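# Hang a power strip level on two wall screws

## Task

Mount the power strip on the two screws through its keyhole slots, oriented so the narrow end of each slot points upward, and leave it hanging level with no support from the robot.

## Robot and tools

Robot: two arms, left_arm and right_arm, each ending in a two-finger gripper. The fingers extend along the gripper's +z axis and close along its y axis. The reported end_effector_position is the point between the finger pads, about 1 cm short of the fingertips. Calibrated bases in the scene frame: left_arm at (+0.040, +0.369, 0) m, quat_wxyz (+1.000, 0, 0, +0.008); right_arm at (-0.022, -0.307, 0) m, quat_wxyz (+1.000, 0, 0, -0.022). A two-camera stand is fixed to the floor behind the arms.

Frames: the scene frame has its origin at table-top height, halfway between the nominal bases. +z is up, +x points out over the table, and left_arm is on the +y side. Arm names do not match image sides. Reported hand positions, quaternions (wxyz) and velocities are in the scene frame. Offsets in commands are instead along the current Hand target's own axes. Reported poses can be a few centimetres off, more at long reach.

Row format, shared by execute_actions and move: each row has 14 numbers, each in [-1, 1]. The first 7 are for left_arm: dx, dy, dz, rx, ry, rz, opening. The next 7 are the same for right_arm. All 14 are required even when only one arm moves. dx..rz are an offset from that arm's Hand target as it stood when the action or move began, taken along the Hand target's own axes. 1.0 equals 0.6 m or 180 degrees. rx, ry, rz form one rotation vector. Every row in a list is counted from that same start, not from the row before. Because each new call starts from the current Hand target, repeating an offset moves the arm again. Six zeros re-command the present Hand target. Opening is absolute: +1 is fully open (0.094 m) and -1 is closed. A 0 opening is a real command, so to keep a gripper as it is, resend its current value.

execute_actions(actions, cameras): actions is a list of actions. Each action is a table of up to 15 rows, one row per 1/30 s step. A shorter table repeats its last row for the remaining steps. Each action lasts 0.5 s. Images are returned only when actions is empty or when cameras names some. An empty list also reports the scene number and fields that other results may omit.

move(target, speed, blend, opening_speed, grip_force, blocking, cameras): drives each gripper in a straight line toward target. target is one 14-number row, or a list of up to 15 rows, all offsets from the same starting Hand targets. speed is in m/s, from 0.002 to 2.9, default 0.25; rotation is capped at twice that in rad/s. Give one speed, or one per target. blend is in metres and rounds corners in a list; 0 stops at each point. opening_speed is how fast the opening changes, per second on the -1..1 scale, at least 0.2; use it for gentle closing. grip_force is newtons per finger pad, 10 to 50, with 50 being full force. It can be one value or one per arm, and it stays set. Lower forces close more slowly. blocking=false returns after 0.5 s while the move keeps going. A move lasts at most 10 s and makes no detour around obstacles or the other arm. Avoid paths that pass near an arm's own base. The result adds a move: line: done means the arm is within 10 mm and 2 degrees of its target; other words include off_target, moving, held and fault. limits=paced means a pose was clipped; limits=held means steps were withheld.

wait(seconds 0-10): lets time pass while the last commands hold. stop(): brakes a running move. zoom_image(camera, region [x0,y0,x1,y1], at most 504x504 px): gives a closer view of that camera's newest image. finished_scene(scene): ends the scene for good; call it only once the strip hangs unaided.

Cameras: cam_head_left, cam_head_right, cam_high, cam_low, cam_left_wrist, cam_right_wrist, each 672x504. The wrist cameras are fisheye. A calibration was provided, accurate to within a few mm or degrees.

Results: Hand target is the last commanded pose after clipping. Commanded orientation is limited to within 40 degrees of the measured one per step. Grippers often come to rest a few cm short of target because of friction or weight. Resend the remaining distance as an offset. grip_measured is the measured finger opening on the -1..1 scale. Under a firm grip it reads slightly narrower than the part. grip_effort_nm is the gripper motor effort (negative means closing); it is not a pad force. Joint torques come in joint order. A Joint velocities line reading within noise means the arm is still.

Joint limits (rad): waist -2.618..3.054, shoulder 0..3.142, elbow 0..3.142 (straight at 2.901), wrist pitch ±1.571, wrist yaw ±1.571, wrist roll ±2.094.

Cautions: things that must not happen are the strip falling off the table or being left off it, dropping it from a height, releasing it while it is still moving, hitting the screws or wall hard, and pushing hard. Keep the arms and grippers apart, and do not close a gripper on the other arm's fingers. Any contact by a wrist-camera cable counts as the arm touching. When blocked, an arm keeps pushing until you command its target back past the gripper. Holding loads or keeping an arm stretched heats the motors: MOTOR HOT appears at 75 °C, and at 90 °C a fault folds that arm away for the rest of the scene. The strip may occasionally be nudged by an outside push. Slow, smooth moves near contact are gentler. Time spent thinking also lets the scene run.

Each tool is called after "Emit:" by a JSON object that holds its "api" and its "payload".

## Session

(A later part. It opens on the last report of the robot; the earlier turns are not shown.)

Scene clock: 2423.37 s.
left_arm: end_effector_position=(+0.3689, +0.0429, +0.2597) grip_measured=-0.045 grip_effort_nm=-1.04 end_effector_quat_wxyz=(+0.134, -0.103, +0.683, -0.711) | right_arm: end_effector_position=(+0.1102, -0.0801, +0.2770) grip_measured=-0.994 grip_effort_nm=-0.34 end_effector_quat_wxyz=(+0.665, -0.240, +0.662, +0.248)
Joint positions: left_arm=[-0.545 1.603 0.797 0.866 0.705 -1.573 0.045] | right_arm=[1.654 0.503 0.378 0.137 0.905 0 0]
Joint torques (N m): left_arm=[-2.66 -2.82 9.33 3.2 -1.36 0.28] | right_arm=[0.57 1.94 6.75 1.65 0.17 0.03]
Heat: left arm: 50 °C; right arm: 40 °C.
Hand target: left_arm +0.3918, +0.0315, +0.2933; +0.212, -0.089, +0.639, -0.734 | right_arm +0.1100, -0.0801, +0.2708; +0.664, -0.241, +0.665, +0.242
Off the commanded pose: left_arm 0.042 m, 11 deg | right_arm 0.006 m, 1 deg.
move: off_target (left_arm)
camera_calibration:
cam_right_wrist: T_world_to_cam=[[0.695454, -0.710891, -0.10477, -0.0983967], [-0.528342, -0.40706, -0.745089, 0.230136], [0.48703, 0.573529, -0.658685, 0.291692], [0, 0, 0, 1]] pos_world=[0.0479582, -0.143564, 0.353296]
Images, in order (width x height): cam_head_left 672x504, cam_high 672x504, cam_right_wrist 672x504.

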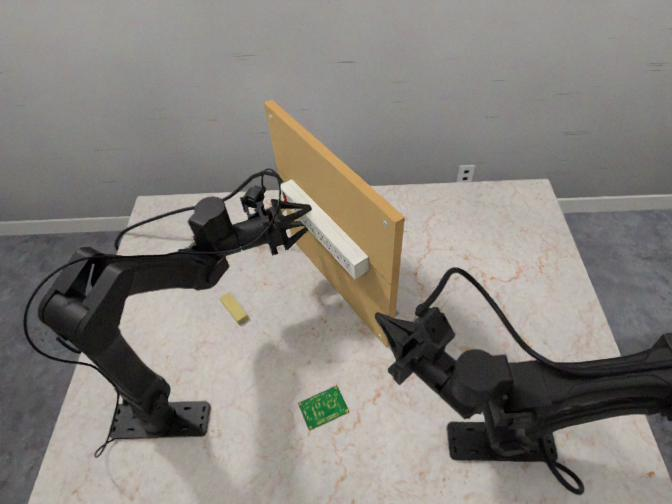

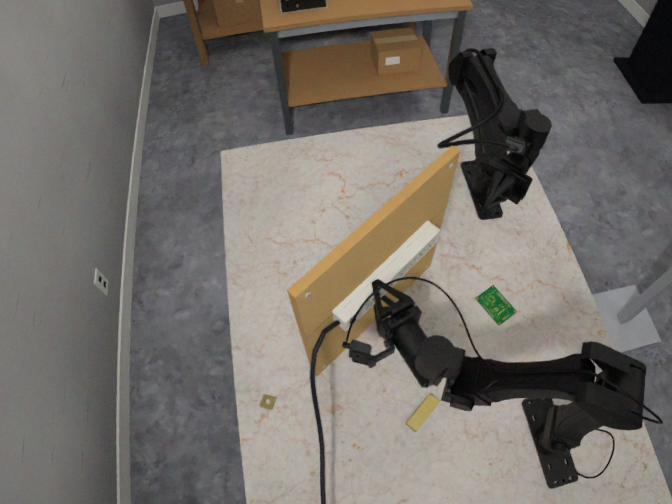

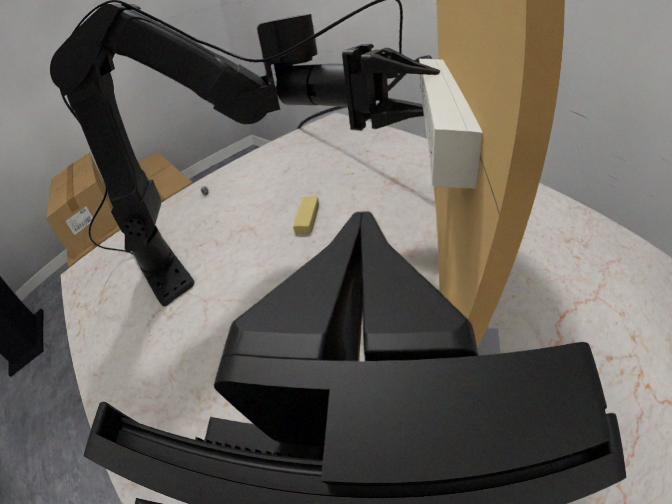

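Emit:
{"api": "move", "payload": {"target": [0,0.03,-0.03,-0.0,0,0.0,-0.35,0,0,0,0,0,0,-1], "speed": 0.05}}

Emit:
{"api": "move", "payload": {"target": [0,0.025,-0.004,-0.015,0,0.0,-0.35,0,0,0,0,0,0,-1], "speed": 0.05, "cameras": ["cam_right_wrist","cam_high","cam_head_left"]}}

Emit:
{"api": "zoom_image", "payload": {"camera": "cam_right_wrist", "region": [360, 50, 500, 190]}}

Emit:
{"api": "zoom_image", "payload": {"camera": "cam_head_left", "region": [250, 170, 390, 310]}}

Scene clock: 2434.97 s.
left_arm: end_effector_position=(+0.3682, +0.0451, +0.2569) grip_measured=-0.045 grip_effort_nm=-1.04 end_effector_quat_wxyz=(+0.146, -0.092, +0.663, -0.728) | right_arm: end_effector_position=(+0.1102, -0.0801, +0.2770) grip_measured=-0.994 grip_effort_nm=-0.35 end_effector_quat_wxyz=(+0.665, -0.240, +0.662, +0.248)
Joint positions: left_arm=[-0.542 1.647 0.756 1.027 0.705 -1.6 0.045] | right_arm=[1.654 0.503 0.378 0.137 0.905 0 0]
Joint torques (N m): left_arm=[-0.28 -4.03 6.91 2.51 -1.07 0.49] | right_arm=[0.51 1.73 6.9 1.63 0.15 0.04]
Heat: left arm: 48 °C; right arm: 40 °C.
Hand target: left_arm +0.3883, +0.0461, +0.2727; +0.212, -0.090, +0.639, -0.734 | right_arm +0.1100, -0.0801, +0.2708; +0.664, -0.241, +0.665, +0.242
Off the commanded pose: left_arm 0.025 m, 8 deg | right_arm 0.006 m, 1 deg.
move: off_target (left_arm)

Scene clock: 2435.67 s.
left_arm: end_effector_position=(+0.3687, +0.0454, +0.2555) grip_measured=-0.045 grip_effort_nm=-1.04 end_effector_quat_wxyz=(+0.149, -0.089, +0.665, -0.727) | right_arm: end_effector_position=(+0.1102, -0.0801, +0.2770) grip_measured=-0.994 grip_effort_nm=-0.34 end_effector_quat_wxyz=(+0.665, -0.240, +0.662, +0.248)
Joint positions: left_arm=[-0.54 1.65 0.755 1.027 0.708 -1.588 0.045] | right_arm=[1.654 0.503 0.378 0.137 0.905 0 0]
Joint torques (N m): left_arm=[-0.02 -3.58 6.37 2.11 -1.04 0.71] | right_arm=[0.55 1.88 6.86 1.68 0.14 0.04]
Heat: left arm: 48 °C; right arm: 40 °C.
Hand target: left_arm +0.3901, +0.0468, +0.2577; +0.210, -0.095, +0.656, -0.719 | right_arm +0.1100, -0.0801, +0.2708; +0.664, -0.241, +0.665, +0.242
Off the commanded pose: left_arm 0.022 m, 7 deg | right_arm 0.006 m, 1 deg.
move: off_target (left_arm)
camera_calibration:
cam_right_wrist: T_world_to_cam=[[0.695454, -0.710891, -0.10477, -0.0983967], [-0.528342, -0.40706, -0.745089, 0.230136], [0.48703, 0.573529, -0.658685, 0.291692], [0, 0, 0, 1]] pos_world=[0.0479582, -0.143564, 0.353296]
Images, in order (width x height): cam_head_left 672x504, cam_high 672x504, cam_right_wrist 672x504.

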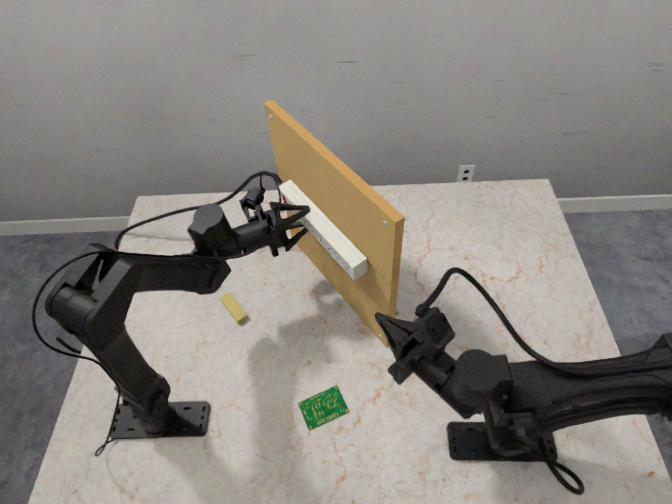

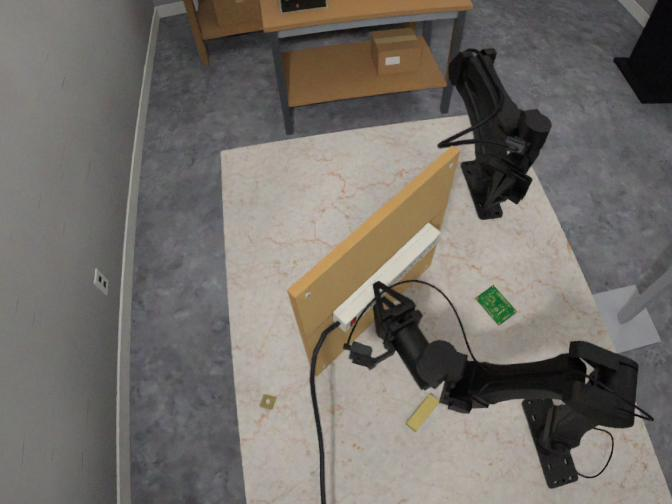

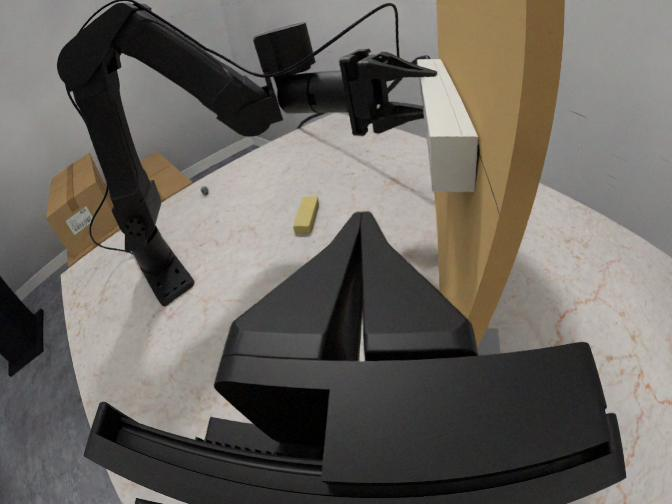

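Scaled by 3.600 from the camera's 672x504 image, which has a finer 960x720 frame.

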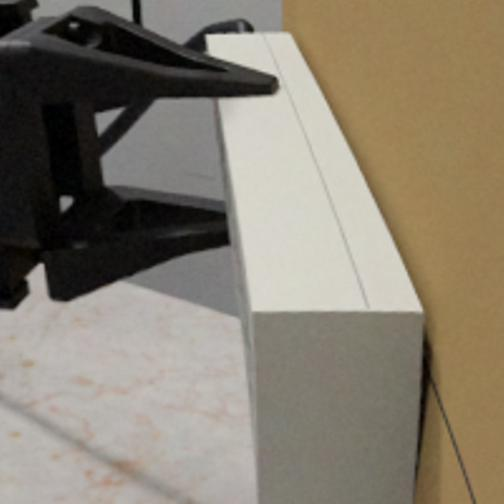

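Scaled by 3.600 from the camera's 672x504 image, which has a finer 960x720 frame.

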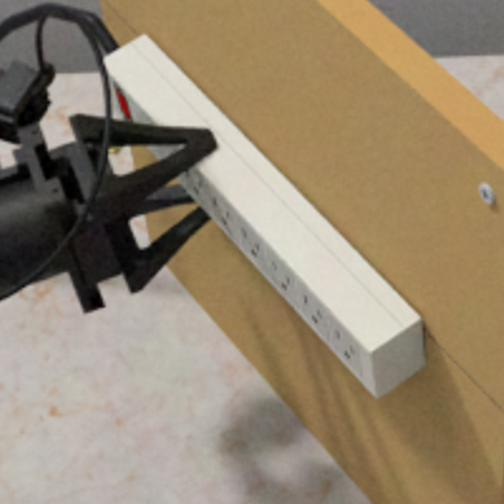

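Emit:
{"api": "move", "payload": {"target": [0,0.02,0.018,-0.02,0,0.0,-0.35,0,0,0,0,0,0,-1], "speed": 0.05}}

Emit:
{"api": "move", "payload": {"target": [0,0.02,0,-0.01,0,0.0,-0.35,0,0,0,0,0,0,-1], "speed": 0.05}}

Emit:
{"api": "move", "payload": {"target": [0,0.02,0,-0.01,0,0.0,-0.35,0,0,0,0,0,0,-1], "speed": 0.05, "cameras": ["cam_right_wrist","cam_high","cam_head_left"]}}

Emit:
{"api": "zoom_image", "payload": {"camera": "cam_right_wrist", "region": [360, 50, 500, 190]}}

Emit:
{"api": "zoom_image", "payload": {"camera": "cam_head_left", "region": [250, 170, 390, 310]}}

Scene clock: 2451.00 s.
left_arm: end_effector_position=(+0.3688, +0.0453, +0.2540) grip_measured=-0.045 grip_effort_nm=-1.04 end_effector_quat_wxyz=(+0.150, -0.088, +0.667, -0.725) | right_arm: end_effector_position=(+0.1102, -0.0801, +0.2770) grip_measured=-0.994 grip_effort_nm=-0.35 end_effector_quat_wxyz=(+0.665, -0.240, +0.662, +0.248)
Joint positions: left_arm=[-0.54 1.651 0.755 1.022 0.708 -1.581 0.045] | right_arm=[1.654 0.503 0.378 0.137 0.905 0 0]
Joint torques (N m): left_arm=[-1.44 -2.25 9.11 1.22 -1.21 1.05] | right_arm=[0.66 1.91 6.8 1.64 0.16 0.03]
Heat: left arm: 46 °C; right arm: 39 °C.
Hand target: left_arm +0.3967, +0.0364, +0.2471; +0.207, -0.101, +0.678, -0.698 | right_arm +0.1100, -0.0801, +0.2708; +0.664, -0.241, +0.665, +0.242
Off the commanded pose: left_arm 0.030 m, 8 deg | right_arm 0.006 m, 1 deg.
move: off_target (left_arm)

Scene clock: 2451.70 s.
left_arm: end_effector_position=(+0.3690, +0.0451, +0.2534) grip_measured=-0.045 grip_effort_nm=-1.04 end_effector_quat_wxyz=(+0.150, -0.088, +0.667, -0.724) | right_arm: end_effector_position=(+0.1102, -0.0801, +0.2770) grip_measured=-0.994 grip_effort_nm=-0.34 end_effector_quat_wxyz=(+0.665, -0.240, +0.662, +0.248)
Joint positions: left_arm=[-0.54 1.652 0.755 1.022 0.708 -1.579 0.045] | right_arm=[1.654 0.503 0.378 0.137 0.905 0 0]
Joint torques (N m): left_arm=[-1.22 -1.44 8.32 1.04 -1.18 1.23] | right_arm=[0.51 1.85 6.84 1.65 0.13 0.06]
Heat: left arm: 46 °C; right arm: 39 °C.
Hand target: left_arm +0.3985, +0.0365, +0.2353; +0.205, -0.104, +0.689, -0.687 | right_arm +0.1100, -0.0801, +0.2708; +0.664, -0.241, +0.665, +0.242
Off the commanded pose: left_arm 0.036 m, 8 deg | right_arm 0.006 m, 1 deg.
move: off_target (left_arm)

Scene clock: 2452.40 s.
left_arm: end_effector_position=(+0.3689, +0.0451, +0.2529) grip_measured=-0.045 grip_effort_nm=-1.04 end_effector_quat_wxyz=(+0.150, -0.087, +0.668, -0.724) | right_arm: end_effector_position=(+0.1102, -0.0801, +0.2770) grip_measured=-0.994 grip_effort_nm=-0.34 end_effector_quat_wxyz=(+0.665, -0.240, +0.662, +0.248)
Joint positions: left_arm=[-0.539 1.654 0.755 1.023 0.71 -1.577 0.045] | right_arm=[1.654 0.503 0.378 0.137 0.905 0 0]
Joint torques (N m): left_arm=[-0.96 -0.8 7.64 0.86 -1.16 1.38] | right_arm=[0.69 1.85 6.84 1.63 0.15 0.01]
Heat: left arm: 46 °C; right arm: 39 °C.
Hand target: left_arm +0.4002, +0.0369, +0.2235; +0.204, -0.107, +0.700, -0.676 | right_arm +0.1100, -0.0801, +0.2708; +0.664, -0.241, +0.665, +0.242
Off the commanded pose: left_arm 0.044 m, 9 deg | right_arm 0.006 m, 1 deg.
move: off_target (left_arm)
camera_calibration:
cam_right_wrist: T_world_to_cam=[[0.695454, -0.710891, -0.10477, -0.0983967], [-0.528342, -0.40706, -0.745089, 0.230136], [0.48703, 0.573529, -0.658685, 0.291692], [0, 0, 0, 1]] pos_world=[0.0479582, -0.143564, 0.353296]
Images, in order (width x height): cam_head_left 672x504, cam_high 672x504, cam_right_wrist 672x504.

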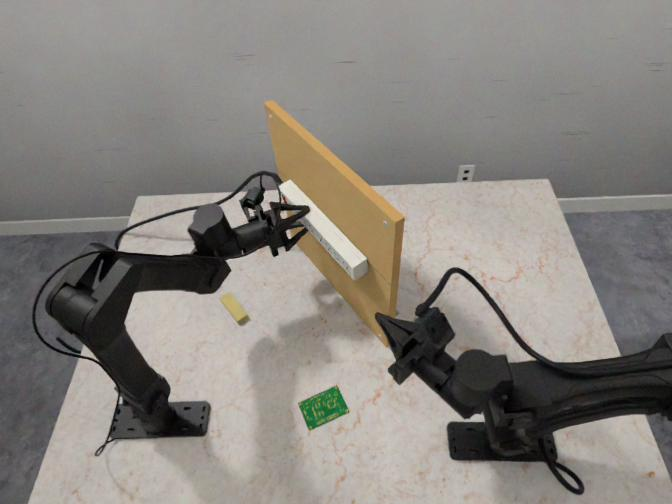

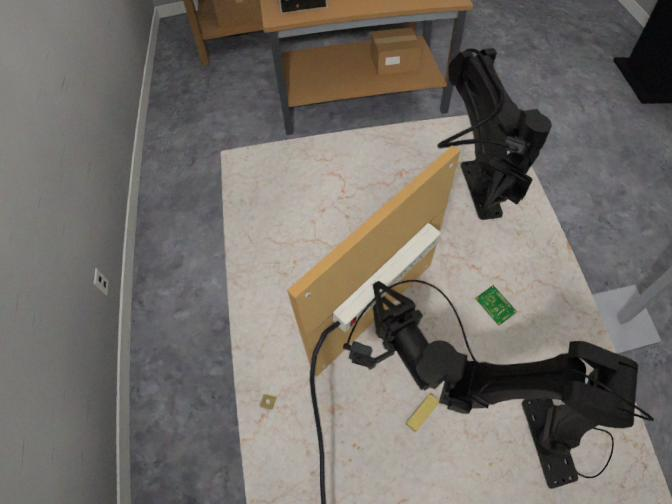

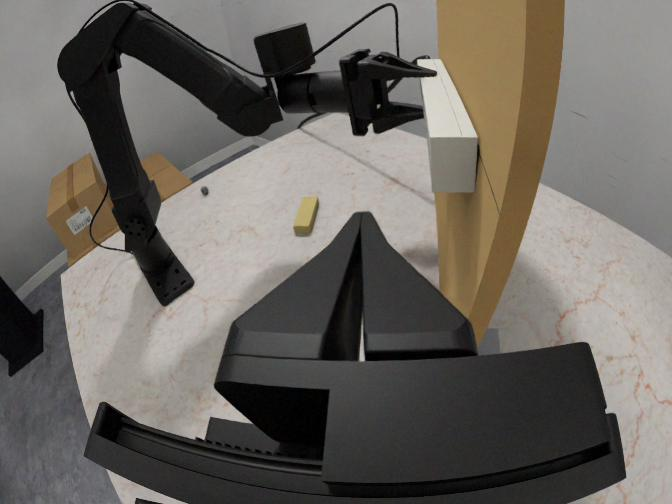

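Scaled by 3.600 from the camera's 672x504 image, which has a finer 960x720 frame.

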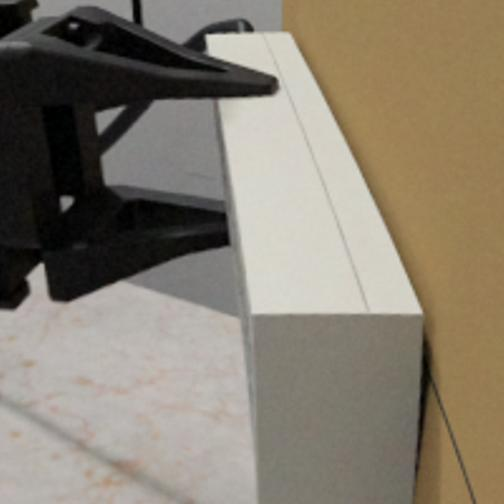

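Scaled by 3.600 from the camera's 672x504 image, which has a finer 960x720 frame.

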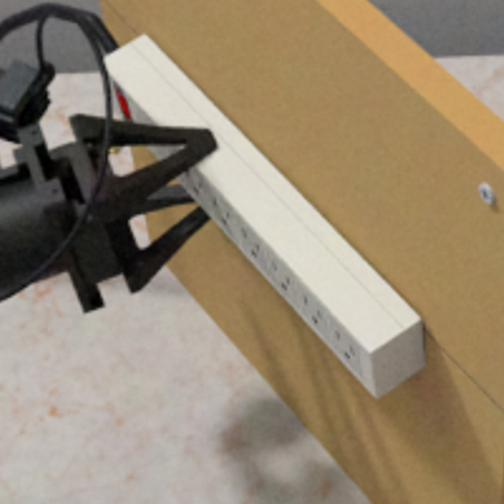

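Emit:
{"api": "move", "payload": {"target": [0,0.02,-0.033,0,0,0,-0.35,0,0,0,0,0,0,-1], "speed": 0.06, "cameras": ["cam_right_wrist","cam_head_left"]}}

Emit:
{"api": "zoom_image", "payload": {"camera": "cam_right_wrist", "region": [260, 0, 500, 180]}}

Emit:
{"api": "zoom_image", "payload": {"camera": "cam_right_wrist", "region": [360, 200, 500, 400]}}

Scene clock: 2501.83 s.
left_arm: end_effector_position=(+0.3705, +0.0481, +0.2525) grip_measured=-0.045 grip_effort_nm=-1.04 end_effector_quat_wxyz=(+0.155, -0.087, +0.664, -0.726) | right_arm: end_effector_position=(+0.1102, -0.0801, +0.2770) grip_measured=-0.994 grip_effort_nm=-0.34 end_effector_quat_wxyz=(+0.665, -0.240, +0.662, +0.248)
Joint positions: left_arm=[-0.532 1.66 0.747 1.05 0.711 -1.581 0.045] | right_arm=[1.654 0.503 0.378 0.137 0.905 0 0]
Joint torques (N m): left_arm=[1.68 -2.69 3.06 1.12 -0.81 1.43] | right_arm=[0.76 1.84 6.98 1.63 0.14 0]
Heat: left arm: 46 °C; right arm: 39 °C.
Hand target: left_arm +0.3932, +0.0555, +0.2116; +0.204, -0.107, +0.700, -0.676 | right_arm +0.1100, -0.0801, +0.2708; +0.664, -0.241, +0.665, +0.242
Off the commanded pose: left_arm 0.047 m, 9 deg | right_arm 0.006 m, 1 deg.
move: off_target (left_arm)
camera_calibration:
cam_right_wrist: T_world_to_cam=[[0.695454, -0.710891, -0.10477, -0.0983967], [-0.528342, -0.40706, -0.745089, 0.230136], [0.48703, 0.573529, -0.658685, 0.291692], [0, 0, 0, 1]] pos_world=[0.0479582, -0.143564, 0.353296]
Images, in order (width x height): cam_head_left 672x504, cam_right_wrist 672x504.

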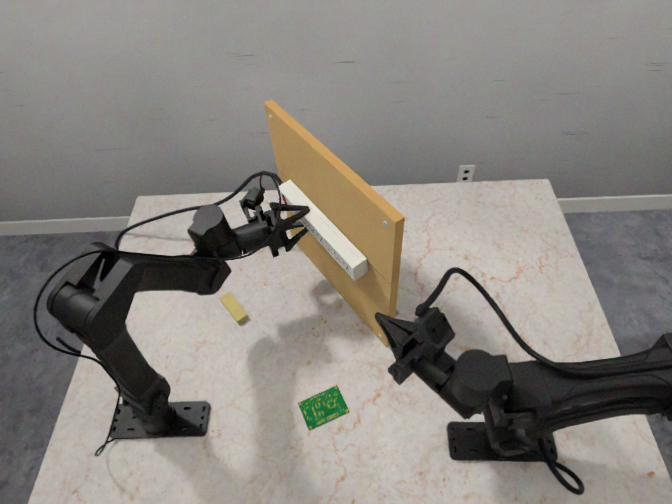

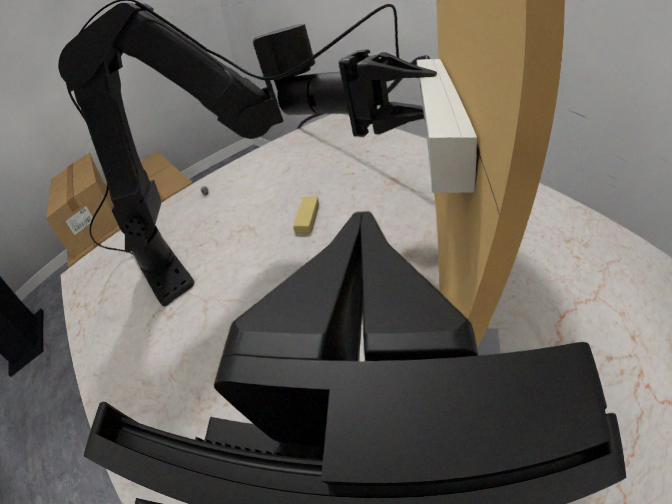

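Scaled by 2.100 from the camera's 672x504 image, which has a finer 960x720 frame.

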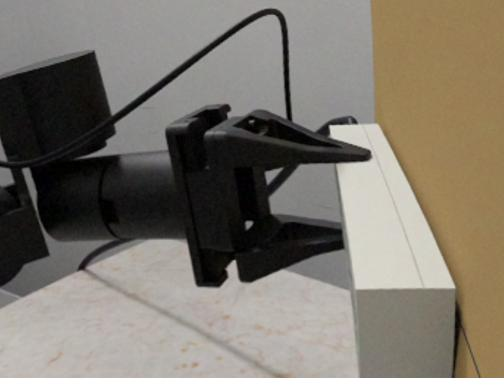

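Scaled by 2.520 from the camera's 672x504 image, which has a finer 960x720 frame.

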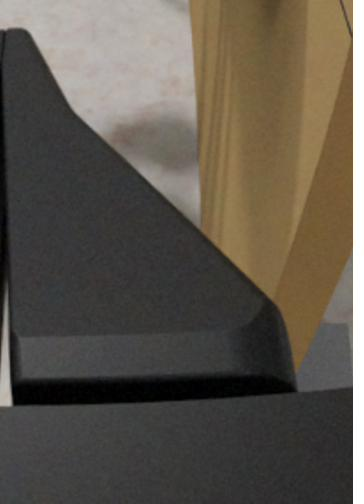

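Emit:
{"api": "zoom_image", "payload": {"camera": "cam_right_wrist", "region": [360, 50, 500, 190]}}

Emit:
{"api": "zoom_image", "payload": {"camera": "cam_head_left", "region": [250, 170, 390, 310]}}

Scaled by 3.600 from the camera's 672x504 image, which has a finer 960x720 frame.

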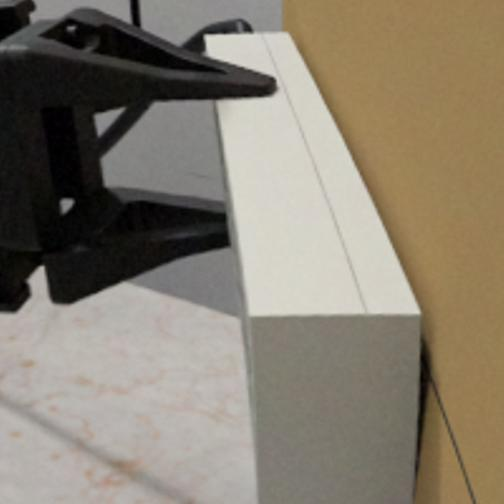

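Scaled by 3.600 from the camera's 672x504 image, which has a finer 960x720 frame.

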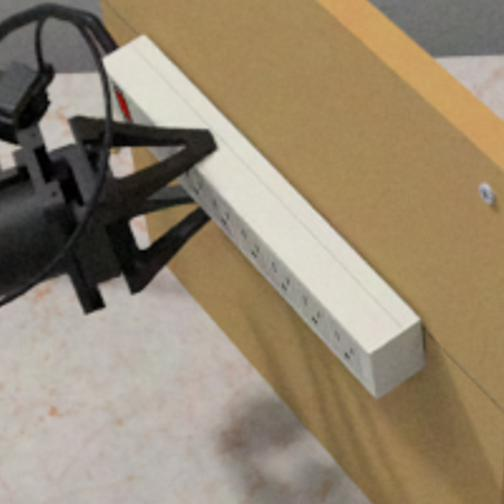

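Emit:
{"api": "move", "payload": {"target": [0,0.01,0.015,-0.07,0,0,-0.35,0,0,0,0,0,0,-1], "speed": 0.06, "cameras": ["cam_right_wrist"]}}

Emit:
{"api": "zoom_image", "payload": {"camera": "cam_right_wrist", "region": [360, 50, 500, 190]}}

Scene clock: 2524.00 s.
left_arm: end_effector_position=(+0.3717, +0.0469, +0.2557) grip_measured=-0.045 grip_effort_nm=-1.05 end_effector_quat_wxyz=(+0.144, -0.100, +0.713, -0.679) | right_arm: end_effector_position=(+0.1102, -0.0801, +0.2770) grip_measured=-0.994 grip_effort_nm=-0.34 end_effector_quat_wxyz=(+0.665, -0.240, +0.662, +0.248)
Joint positions: left_arm=[-0.535 1.558 0.836 0.674 0.704 -1.47 0.045] | right_arm=[1.654 0.503 0.378 0.137 0.905 0 0]
Joint torques (N m): left_arm=[-0.44 -1.96 5.52 0.34 -1.32 1.68] | right_arm=[0.69 1.8 6.78 1.61 0.16 0.03]
Heat: left arm: 44 °C; right arm: 39 °C.
Hand target: left_arm +0.3979, +0.0478, +0.2056; +0.191, -0.129, +0.770, -0.595 | right_arm +0.1100, -0.0801, +0.2708; +0.664, -0.241, +0.665, +0.242
Off the commanded pose: left_arm 0.057 m, 13 deg | right_arm 0.006 m, 1 deg.
move: off_target (left_arm)
camera_calibration:
cam_right_wrist: T_world_to_cam=[[0.695454, -0.710891, -0.10477, -0.0983967], [-0.528342, -0.40706, -0.745089, 0.230136], [0.48703, 0.573529, -0.658685, 0.291692], [0, 0, 0, 1]] pos_world=[0.0479582, -0.143564, 0.353296]
Images, in order (width x height): cam_right_wrist 672x504.

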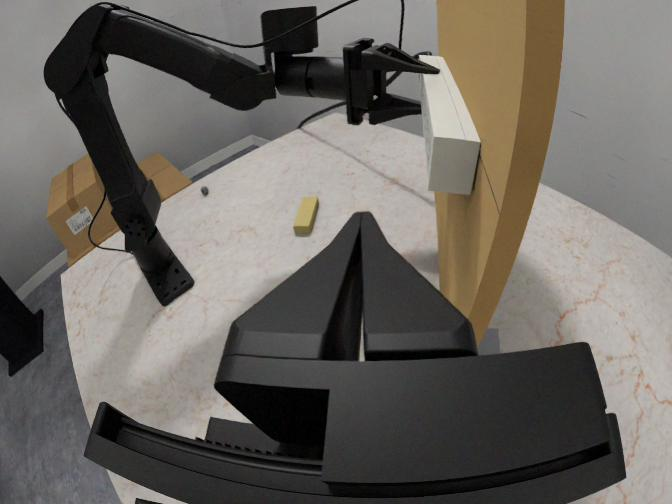

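Scaled by 3.600 from the camera's 672x504 image, which has a finer 960x720 frame.

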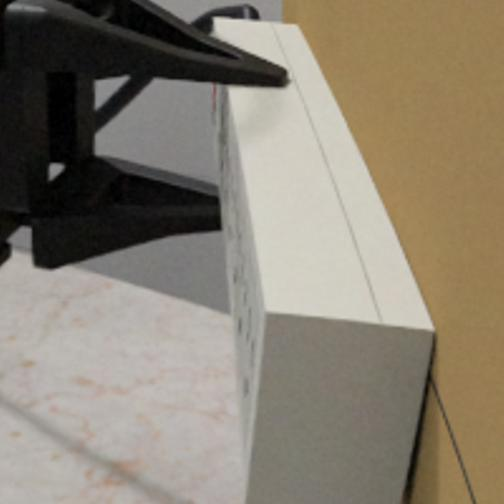

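Emit:
{"api": "move", "payload": {"target": [0,0.015,0.0,0.04,0,-0.04,-0.35,0,0,0,0,0,0,-1], "speed": 0.06, "cameras": ["cam_right_wrist"]}}

Emit:
{"api": "zoom_image", "payload": {"camera": "cam_right_wrist", "region": [360, 50, 500, 190]}}

Scene clock: 2535.87 s.
left_arm: end_effector_position=(+0.3718, +0.0473, +0.2511) grip_measured=-0.045 grip_effort_nm=-1.04 end_effector_quat_wxyz=(+0.145, -0.102, +0.680, -0.712) | right_arm: end_effector_position=(+0.1102, -0.0801, +0.2770) grip_measured=-0.994 grip_effort_nm=-0.34 end_effector_quat_wxyz=(+0.665, -0.240, +0.662, +0.248)
Joint positions: left_arm=[-0.534 1.626 0.768 0.929 0.703 -1.565 0.045] | right_arm=[1.654 0.503 0.378 0.137 0.905 0 0]
Joint torques (N m): left_arm=[0.25 -1.7 3.47 0.67 -1.2 0.78] | right_arm=[0.65 1.89 6.86 1.67 0.17 0.02]
Heat: left arm: 44 °C; right arm: 39 °C.
Hand target: left_arm +0.3981, +0.0501, +0.1970; +0.161, -0.165, +0.721, -0.653 | right_arm +0.1100, -0.0801, +0.2708; +0.664, -0.241, +0.665, +0.242
Off the commanded pose: left_arm 0.060 m, 11 deg | right_arm 0.006 m, 1 deg.
move: off_target (left_arm)
camera_calibration:
cam_right_wrist: T_world_to_cam=[[0.695454, -0.710891, -0.10477, -0.0983967], [-0.528342, -0.40706, -0.745089, 0.230136], [0.48703, 0.573529, -0.658685, 0.291692], [0, 0, 0, 1]] pos_world=[0.0479582, -0.143564, 0.353296]
Images, in order (width x height): cam_right_wrist 672x504.

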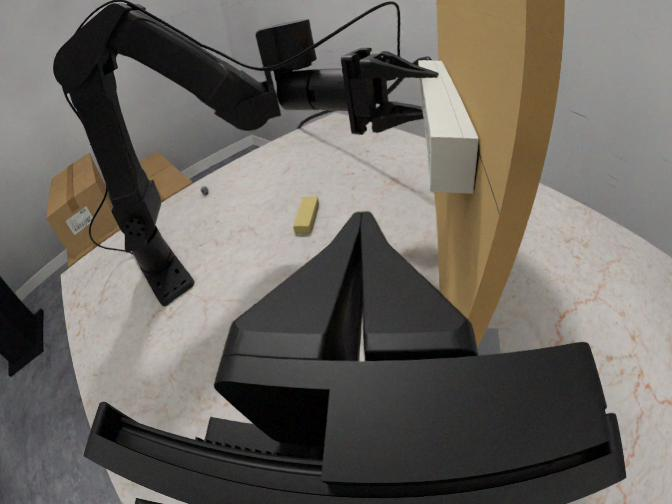

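Scaled by 3.600 from the camera's 672x504 image, which has a finer 960x720 frame.

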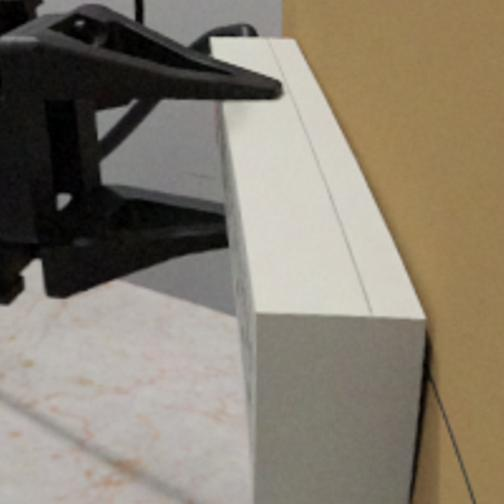

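Emit:
{"api": "move", "payload": {"target": [[0,0.035,0.015,-0.06,0,-0.02,-0.35,0,0,0,0,0,0,-1],[0,0.04,0.0,0.0,0,-0.02,-0.35,0,0,0,0,0,0,-1]], "speed": 0.06, "cameras": ["cam_right_wrist"]}}

Emit:
{"api": "zoom_image", "payload": {"camera": "cam_right_wrist", "region": [360, 50, 500, 190]}}

Scene clock: 2547.17 s.
left_arm: end_effector_position=(+0.3708, +0.0466, +0.2378) grip_measured=-0.045 grip_effort_nm=-1.04 end_effector_quat_wxyz=(+0.147, -0.105, +0.672, -0.718) | right_arm: end_effector_position=(+0.1102, -0.0801, +0.2770) grip_measured=-0.994 grip_effort_nm=-0.35 end_effector_quat_wxyz=(+0.665, -0.240, +0.662, +0.248)
Joint positions: left_arm=[-0.541 1.674 0.729 1.041 0.689 -1.585 0.045] | right_arm=[1.654 0.503 0.378 0.137 0.905 0 0]
Joint torques (N m): left_arm=[0.98 -1.17 2.3 0.61 -1.09 0.35] | right_arm=[0.59 1.83 6.84 1.63 0.14 0.05]
Heat: left arm: 44 °C; right arm: 39 °C.
Hand target: left_arm +0.3975, +0.0523, +0.1732; +0.140, -0.188, +0.716, -0.658 | right_arm +0.1100, -0.0801, +0.2708; +0.664, -0.241, +0.665, +0.242
Off the commanded pose: left_arm 0.070 m, 13 deg | right_arm 0.006 m, 1 deg.
move: off_target (left_arm)
camera_calibration:
cam_right_wrist: T_world_to_cam=[[0.695454, -0.710891, -0.10477, -0.0983967], [-0.528342, -0.40706, -0.745089, 0.230136], [0.48703, 0.573529, -0.658685, 0.291692], [0, 0, 0, 1]] pos_world=[0.0479582, -0.143564, 0.353296]
Images, in order (width x height): cam_right_wrist 672x504.

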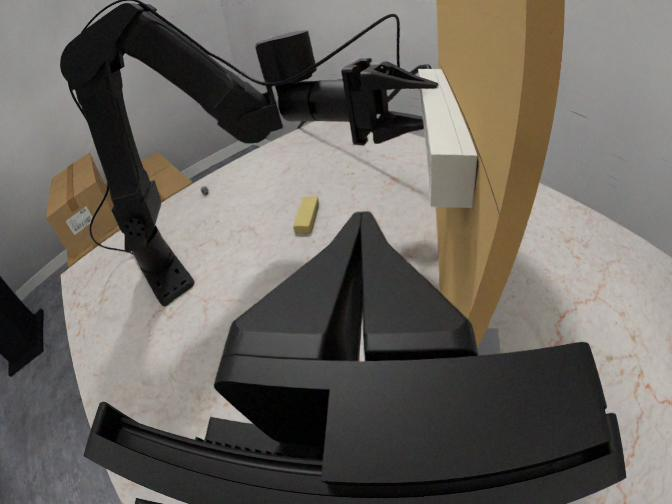

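Scaled by 3.600 from the camera's 672x504 image, which has a finer 960x720 frame.

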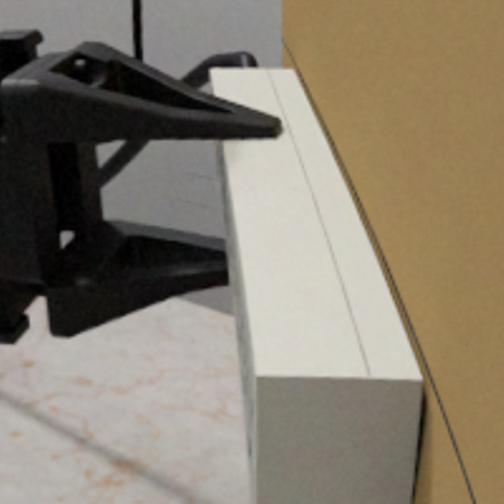

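Emit:
{"api": "move", "payload": {"target": [0,-0.065,-0.01,0,0,0.04,-0.35,0,0,0,0,0,0,-1], "speed": 0.06, "cameras": ["cam_right_wrist","cam_head_left","cam_high"]}}

Emit:
{"api": "zoom_image", "payload": {"camera": "cam_right_wrist", "region": [360, 50, 500, 190]}}

Emit:
{"api": "zoom_image", "payload": {"camera": "cam_head_left", "region": [250, 170, 390, 310]}}

Emit:
{"api": "zoom_image", "payload": {"camera": "cam_high", "region": [320, 220, 460, 360]}}

Scene clock: 2562.30 s.
left_arm: end_effector_position=(+0.3714, +0.0466, +0.2402) grip_measured=-0.045 grip_effort_nm=-1.04 end_effector_quat_wxyz=(+0.140, -0.107, +0.693, -0.699) | right_arm: end_effector_position=(+0.1102, -0.0801, +0.2770) grip_measured=-0.994 grip_effort_nm=-0.34 end_effector_quat_wxyz=(+0.665, -0.240, +0.662, +0.248)
Joint positions: left_arm=[-0.537 1.624 0.766 0.878 0.699 -1.54 0.045] | right_arm=[1.654 0.503 0.378 0.137 0.905 0 0]
Joint torques (N m): left_arm=[1.62 -4.33 5.7 0.66 -0.99 1.03] | right_arm=[0.75 1.91 6.86 1.66 0.16 0.04]
Heat: left arm: 43 °C; right arm: 39 °C.
Hand target: left_arm +0.3981, +0.0552, +0.2125; +0.181, -0.142, +0.726, -0.648 | right_arm +0.1100, -0.0801, +0.2708; +0.664, -0.241, +0.665, +0.242
Off the commanded pose: left_arm 0.039 m, 9 deg | right_arm 0.006 m, 1 deg.
move: off_target (left_arm)
camera_calibration:
cam_right_wrist: T_world_to_cam=[[0.695454, -0.710891, -0.10477, -0.0983967], [-0.528342, -0.40706, -0.745089, 0.230136], [0.48703, 0.573529, -0.658685, 0.291692], [0, 0, 0, 1]] pos_world=[0.0479582, -0.143564, 0.353296]
Images, in order (width x height): cam_head_left 672x504, cam_high 672x504, cam_right_wrist 672x504.

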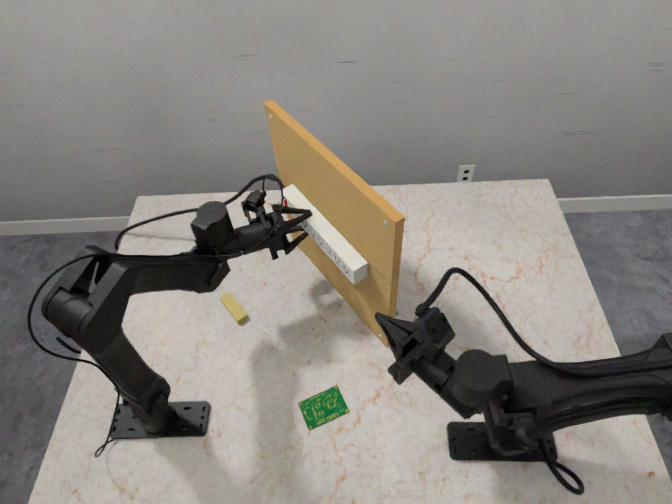

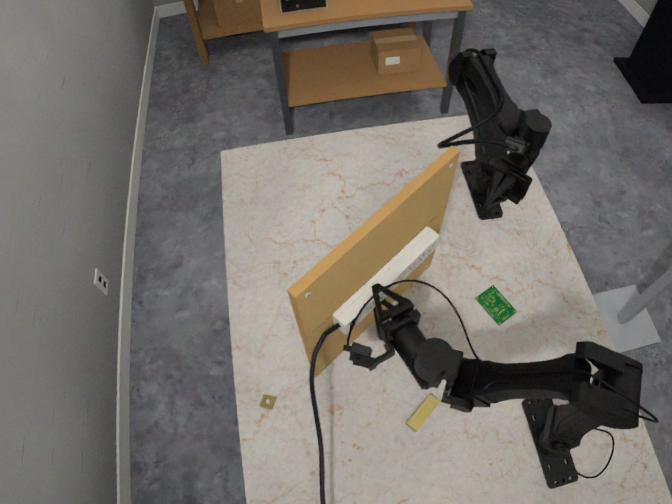

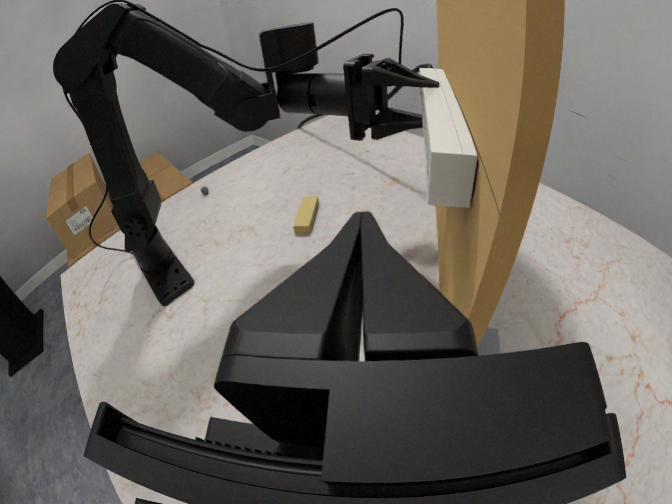

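Scaled by 3.600 from the camera's 672x504 image, which has a finer 960x720 frame.

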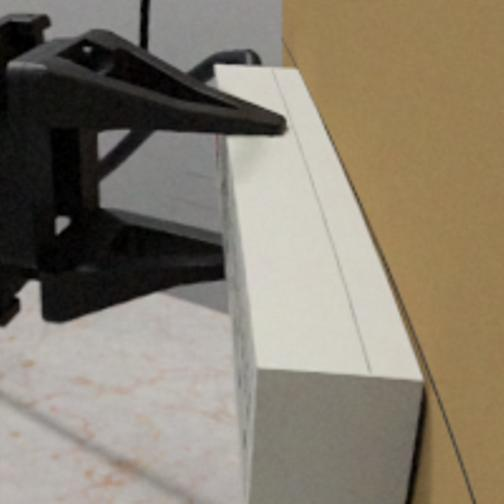

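Scaled by 3.600 from the camera's 672x504 image, which has a finer 960x720 frame.

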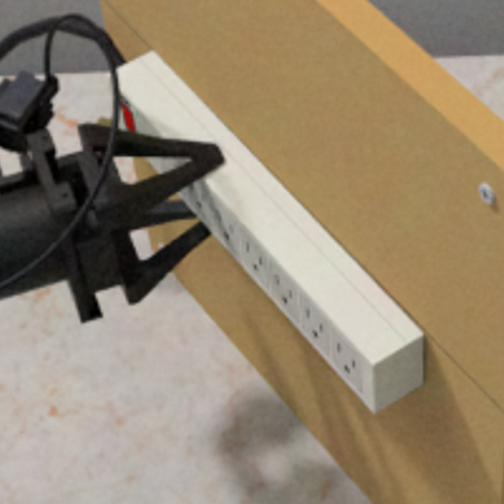

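Scaled by 3.600 from the camera's 672x504 image, which has a finer 960x720 frame.

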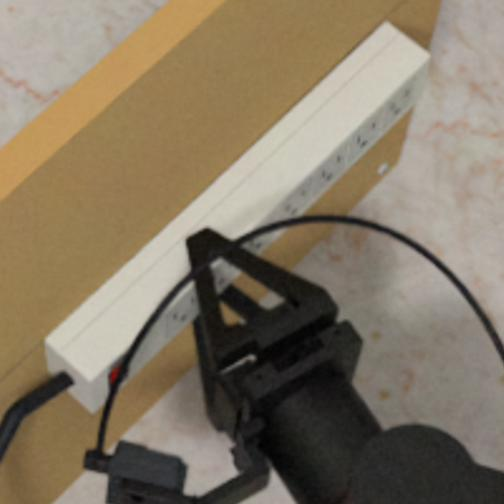

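Emit:
{"api": "move", "payload": {"target": [0,-0.01,-0.03,0,0,0,0.1,0,0,0,0,0,0,-1], "speed": 0.05, "opening_speed": 0.2, "cameras": ["cam_right_wrist"]}}

Emit:
{"api": "zoom_image", "payload": {"camera": "cam_right_wrist", "region": [360, 50, 500, 190]}}

Scene clock: 2572.07 s.
left_arm: end_effector_position=(+0.3796, +0.0586, +0.2384) grip_measured=+0.098 grip_effort_nm=0.09 end_effector_quat_wxyz=(+0.176, -0.102, +0.710, -0.674) | right_arm: end_effector_position=(+0.1102, -0.0801, +0.2770) grip_measured=-0.994 grip_effort_nm=-0.34 end_effector_quat_wxyz=(+0.665, -0.240, +0.662, +0.248)
Joint positions: left_arm=[-0.512 1.584 0.774 0.772 0.677 -1.433 0.052] | right_arm=[1.654 0.503 0.378 0.137 0.905 0 0]
Joint torques (N m): left_arm=[1.5 -6.39 3.81 1.2 -0.57 0.11] | right_arm=[0.69 1.77 6.91 1.63 0.18 0.06]
Heat: left arm: 43 °C; right arm: 39 °C.
Hand target: left_arm +0.3898, +0.0705, +0.2200; +0.181, -0.142, +0.726, -0.648 | right_arm +0.1100, -0.0801, +0.2708; +0.664, -0.241, +0.665, +0.242
Off the commanded pose: left_arm 0.024 m, 6 deg | right_arm 0.006 m, 1 deg.
move: off_target (left_arm)
camera_calibration:
cam_right_wrist: T_world_to_cam=[[0.695454, -0.710891, -0.10477, -0.0983967], [-0.528342, -0.40706, -0.745089, 0.230136], [0.48703, 0.573529, -0.658685, 0.291692], [0, 0, 0, 1]] pos_world=[0.0479582, -0.143564, 0.353296]
Images, in order (width x height): cam_right_wrist 672x504.

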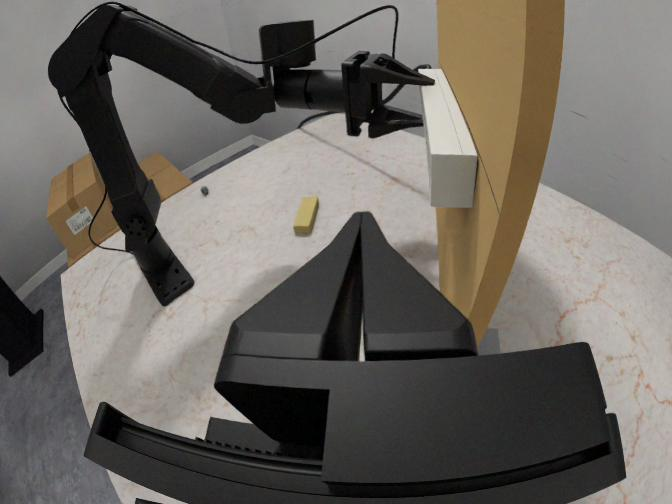

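Scaled by 3.600 from the camera's 672x504 image, which has a finer 960x720 frame.

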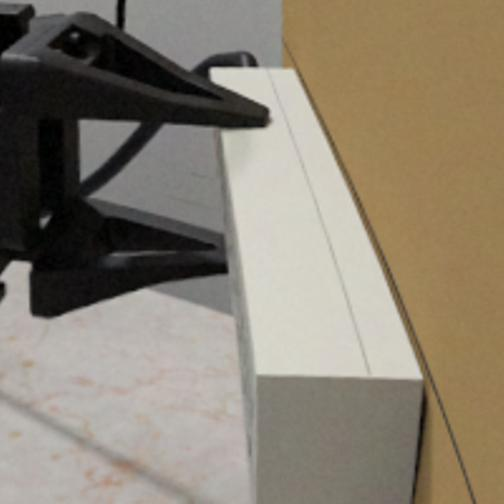

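Emit:
{"api": "move", "payload": {"target": [0,0.015,-0.02,0,0,0,0.5,0,0,0,0,0,0,-1], "speed": 0.05, "opening_speed": 0.3, "cameras": ["cam_right_wrist"]}}

Emit:
{"api": "zoom_image", "payload": {"camera": "cam_right_wrist", "region": [360, 50, 500, 190]}}

Scene clock: 2580.17 s.
left_arm: end_effector_position=(+0.3799, +0.0730, +0.2288) grip_measured=+0.498 grip_effort_nm=0.10 end_effector_quat_wxyz=(+0.184, -0.116, +0.712, -0.668) | right_arm: end_effector_position=(+0.1102, -0.0801, +0.2770) grip_measured=-0.994 grip_effort_nm=-0.34 end_effector_quat_wxyz=(+0.665, -0.240, +0.662, +0.248)
Joint positions: left_arm=[-0.484 1.563 0.721 0.79 0.672 -1.43 0.07] | right_arm=[1.654 0.503 0.378 0.137 0.905 0 0]
Joint torques (N m): left_arm=[1.37 -5.83 3.89 1.37 -0.22 0.09] | right_arm=[0.5 1.87 6.69 1.65 0.14 0.03]
Heat: left arm: 43 °C; right arm: 39 °C.
Hand target: left_arm +0.3846, +0.0821, +0.2123; +0.181, -0.142, +0.726, -0.648 | right_arm +0.1100, -0.0801, +0.2708; +0.664, -0.241, +0.665, +0.242
Off the commanded pose: left_arm 0.020 m, 4 deg | right_arm 0.006 m, 1 deg.
move: off_target (left_arm)
camera_calibration:
cam_right_wrist: T_world_to_cam=[[0.695454, -0.710891, -0.10477, -0.0983967], [-0.528342, -0.40706, -0.745089, 0.230136], [0.48703, 0.573529, -0.658685, 0.291692], [0, 0, 0, 1]] pos_world=[0.0479582, -0.143564, 0.353296]
Images, in order (width x height): cam_right_wrist 672x504.

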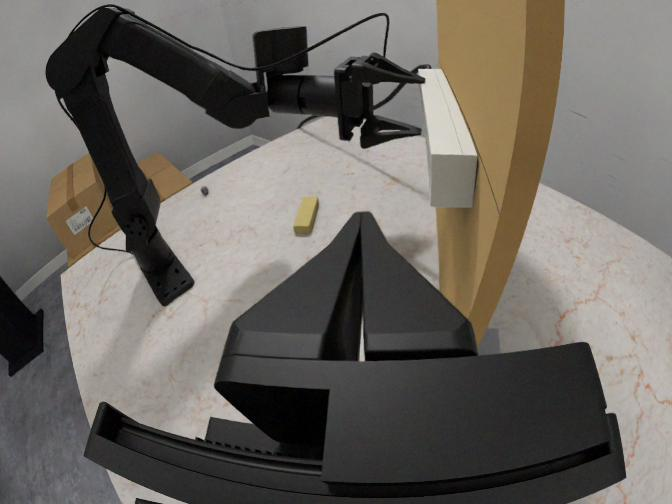

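Scaled by 3.600 from the camera's 672x504 image, which has a finer 960x720 frame.

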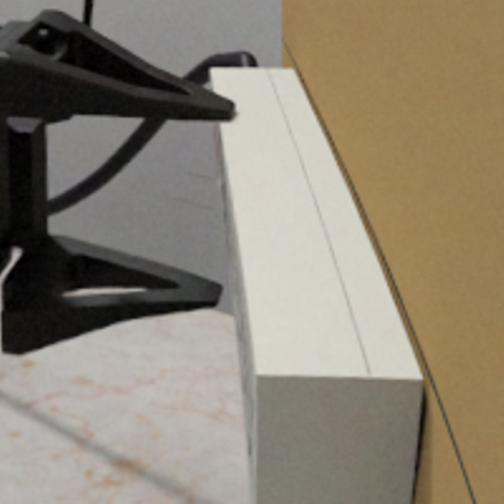

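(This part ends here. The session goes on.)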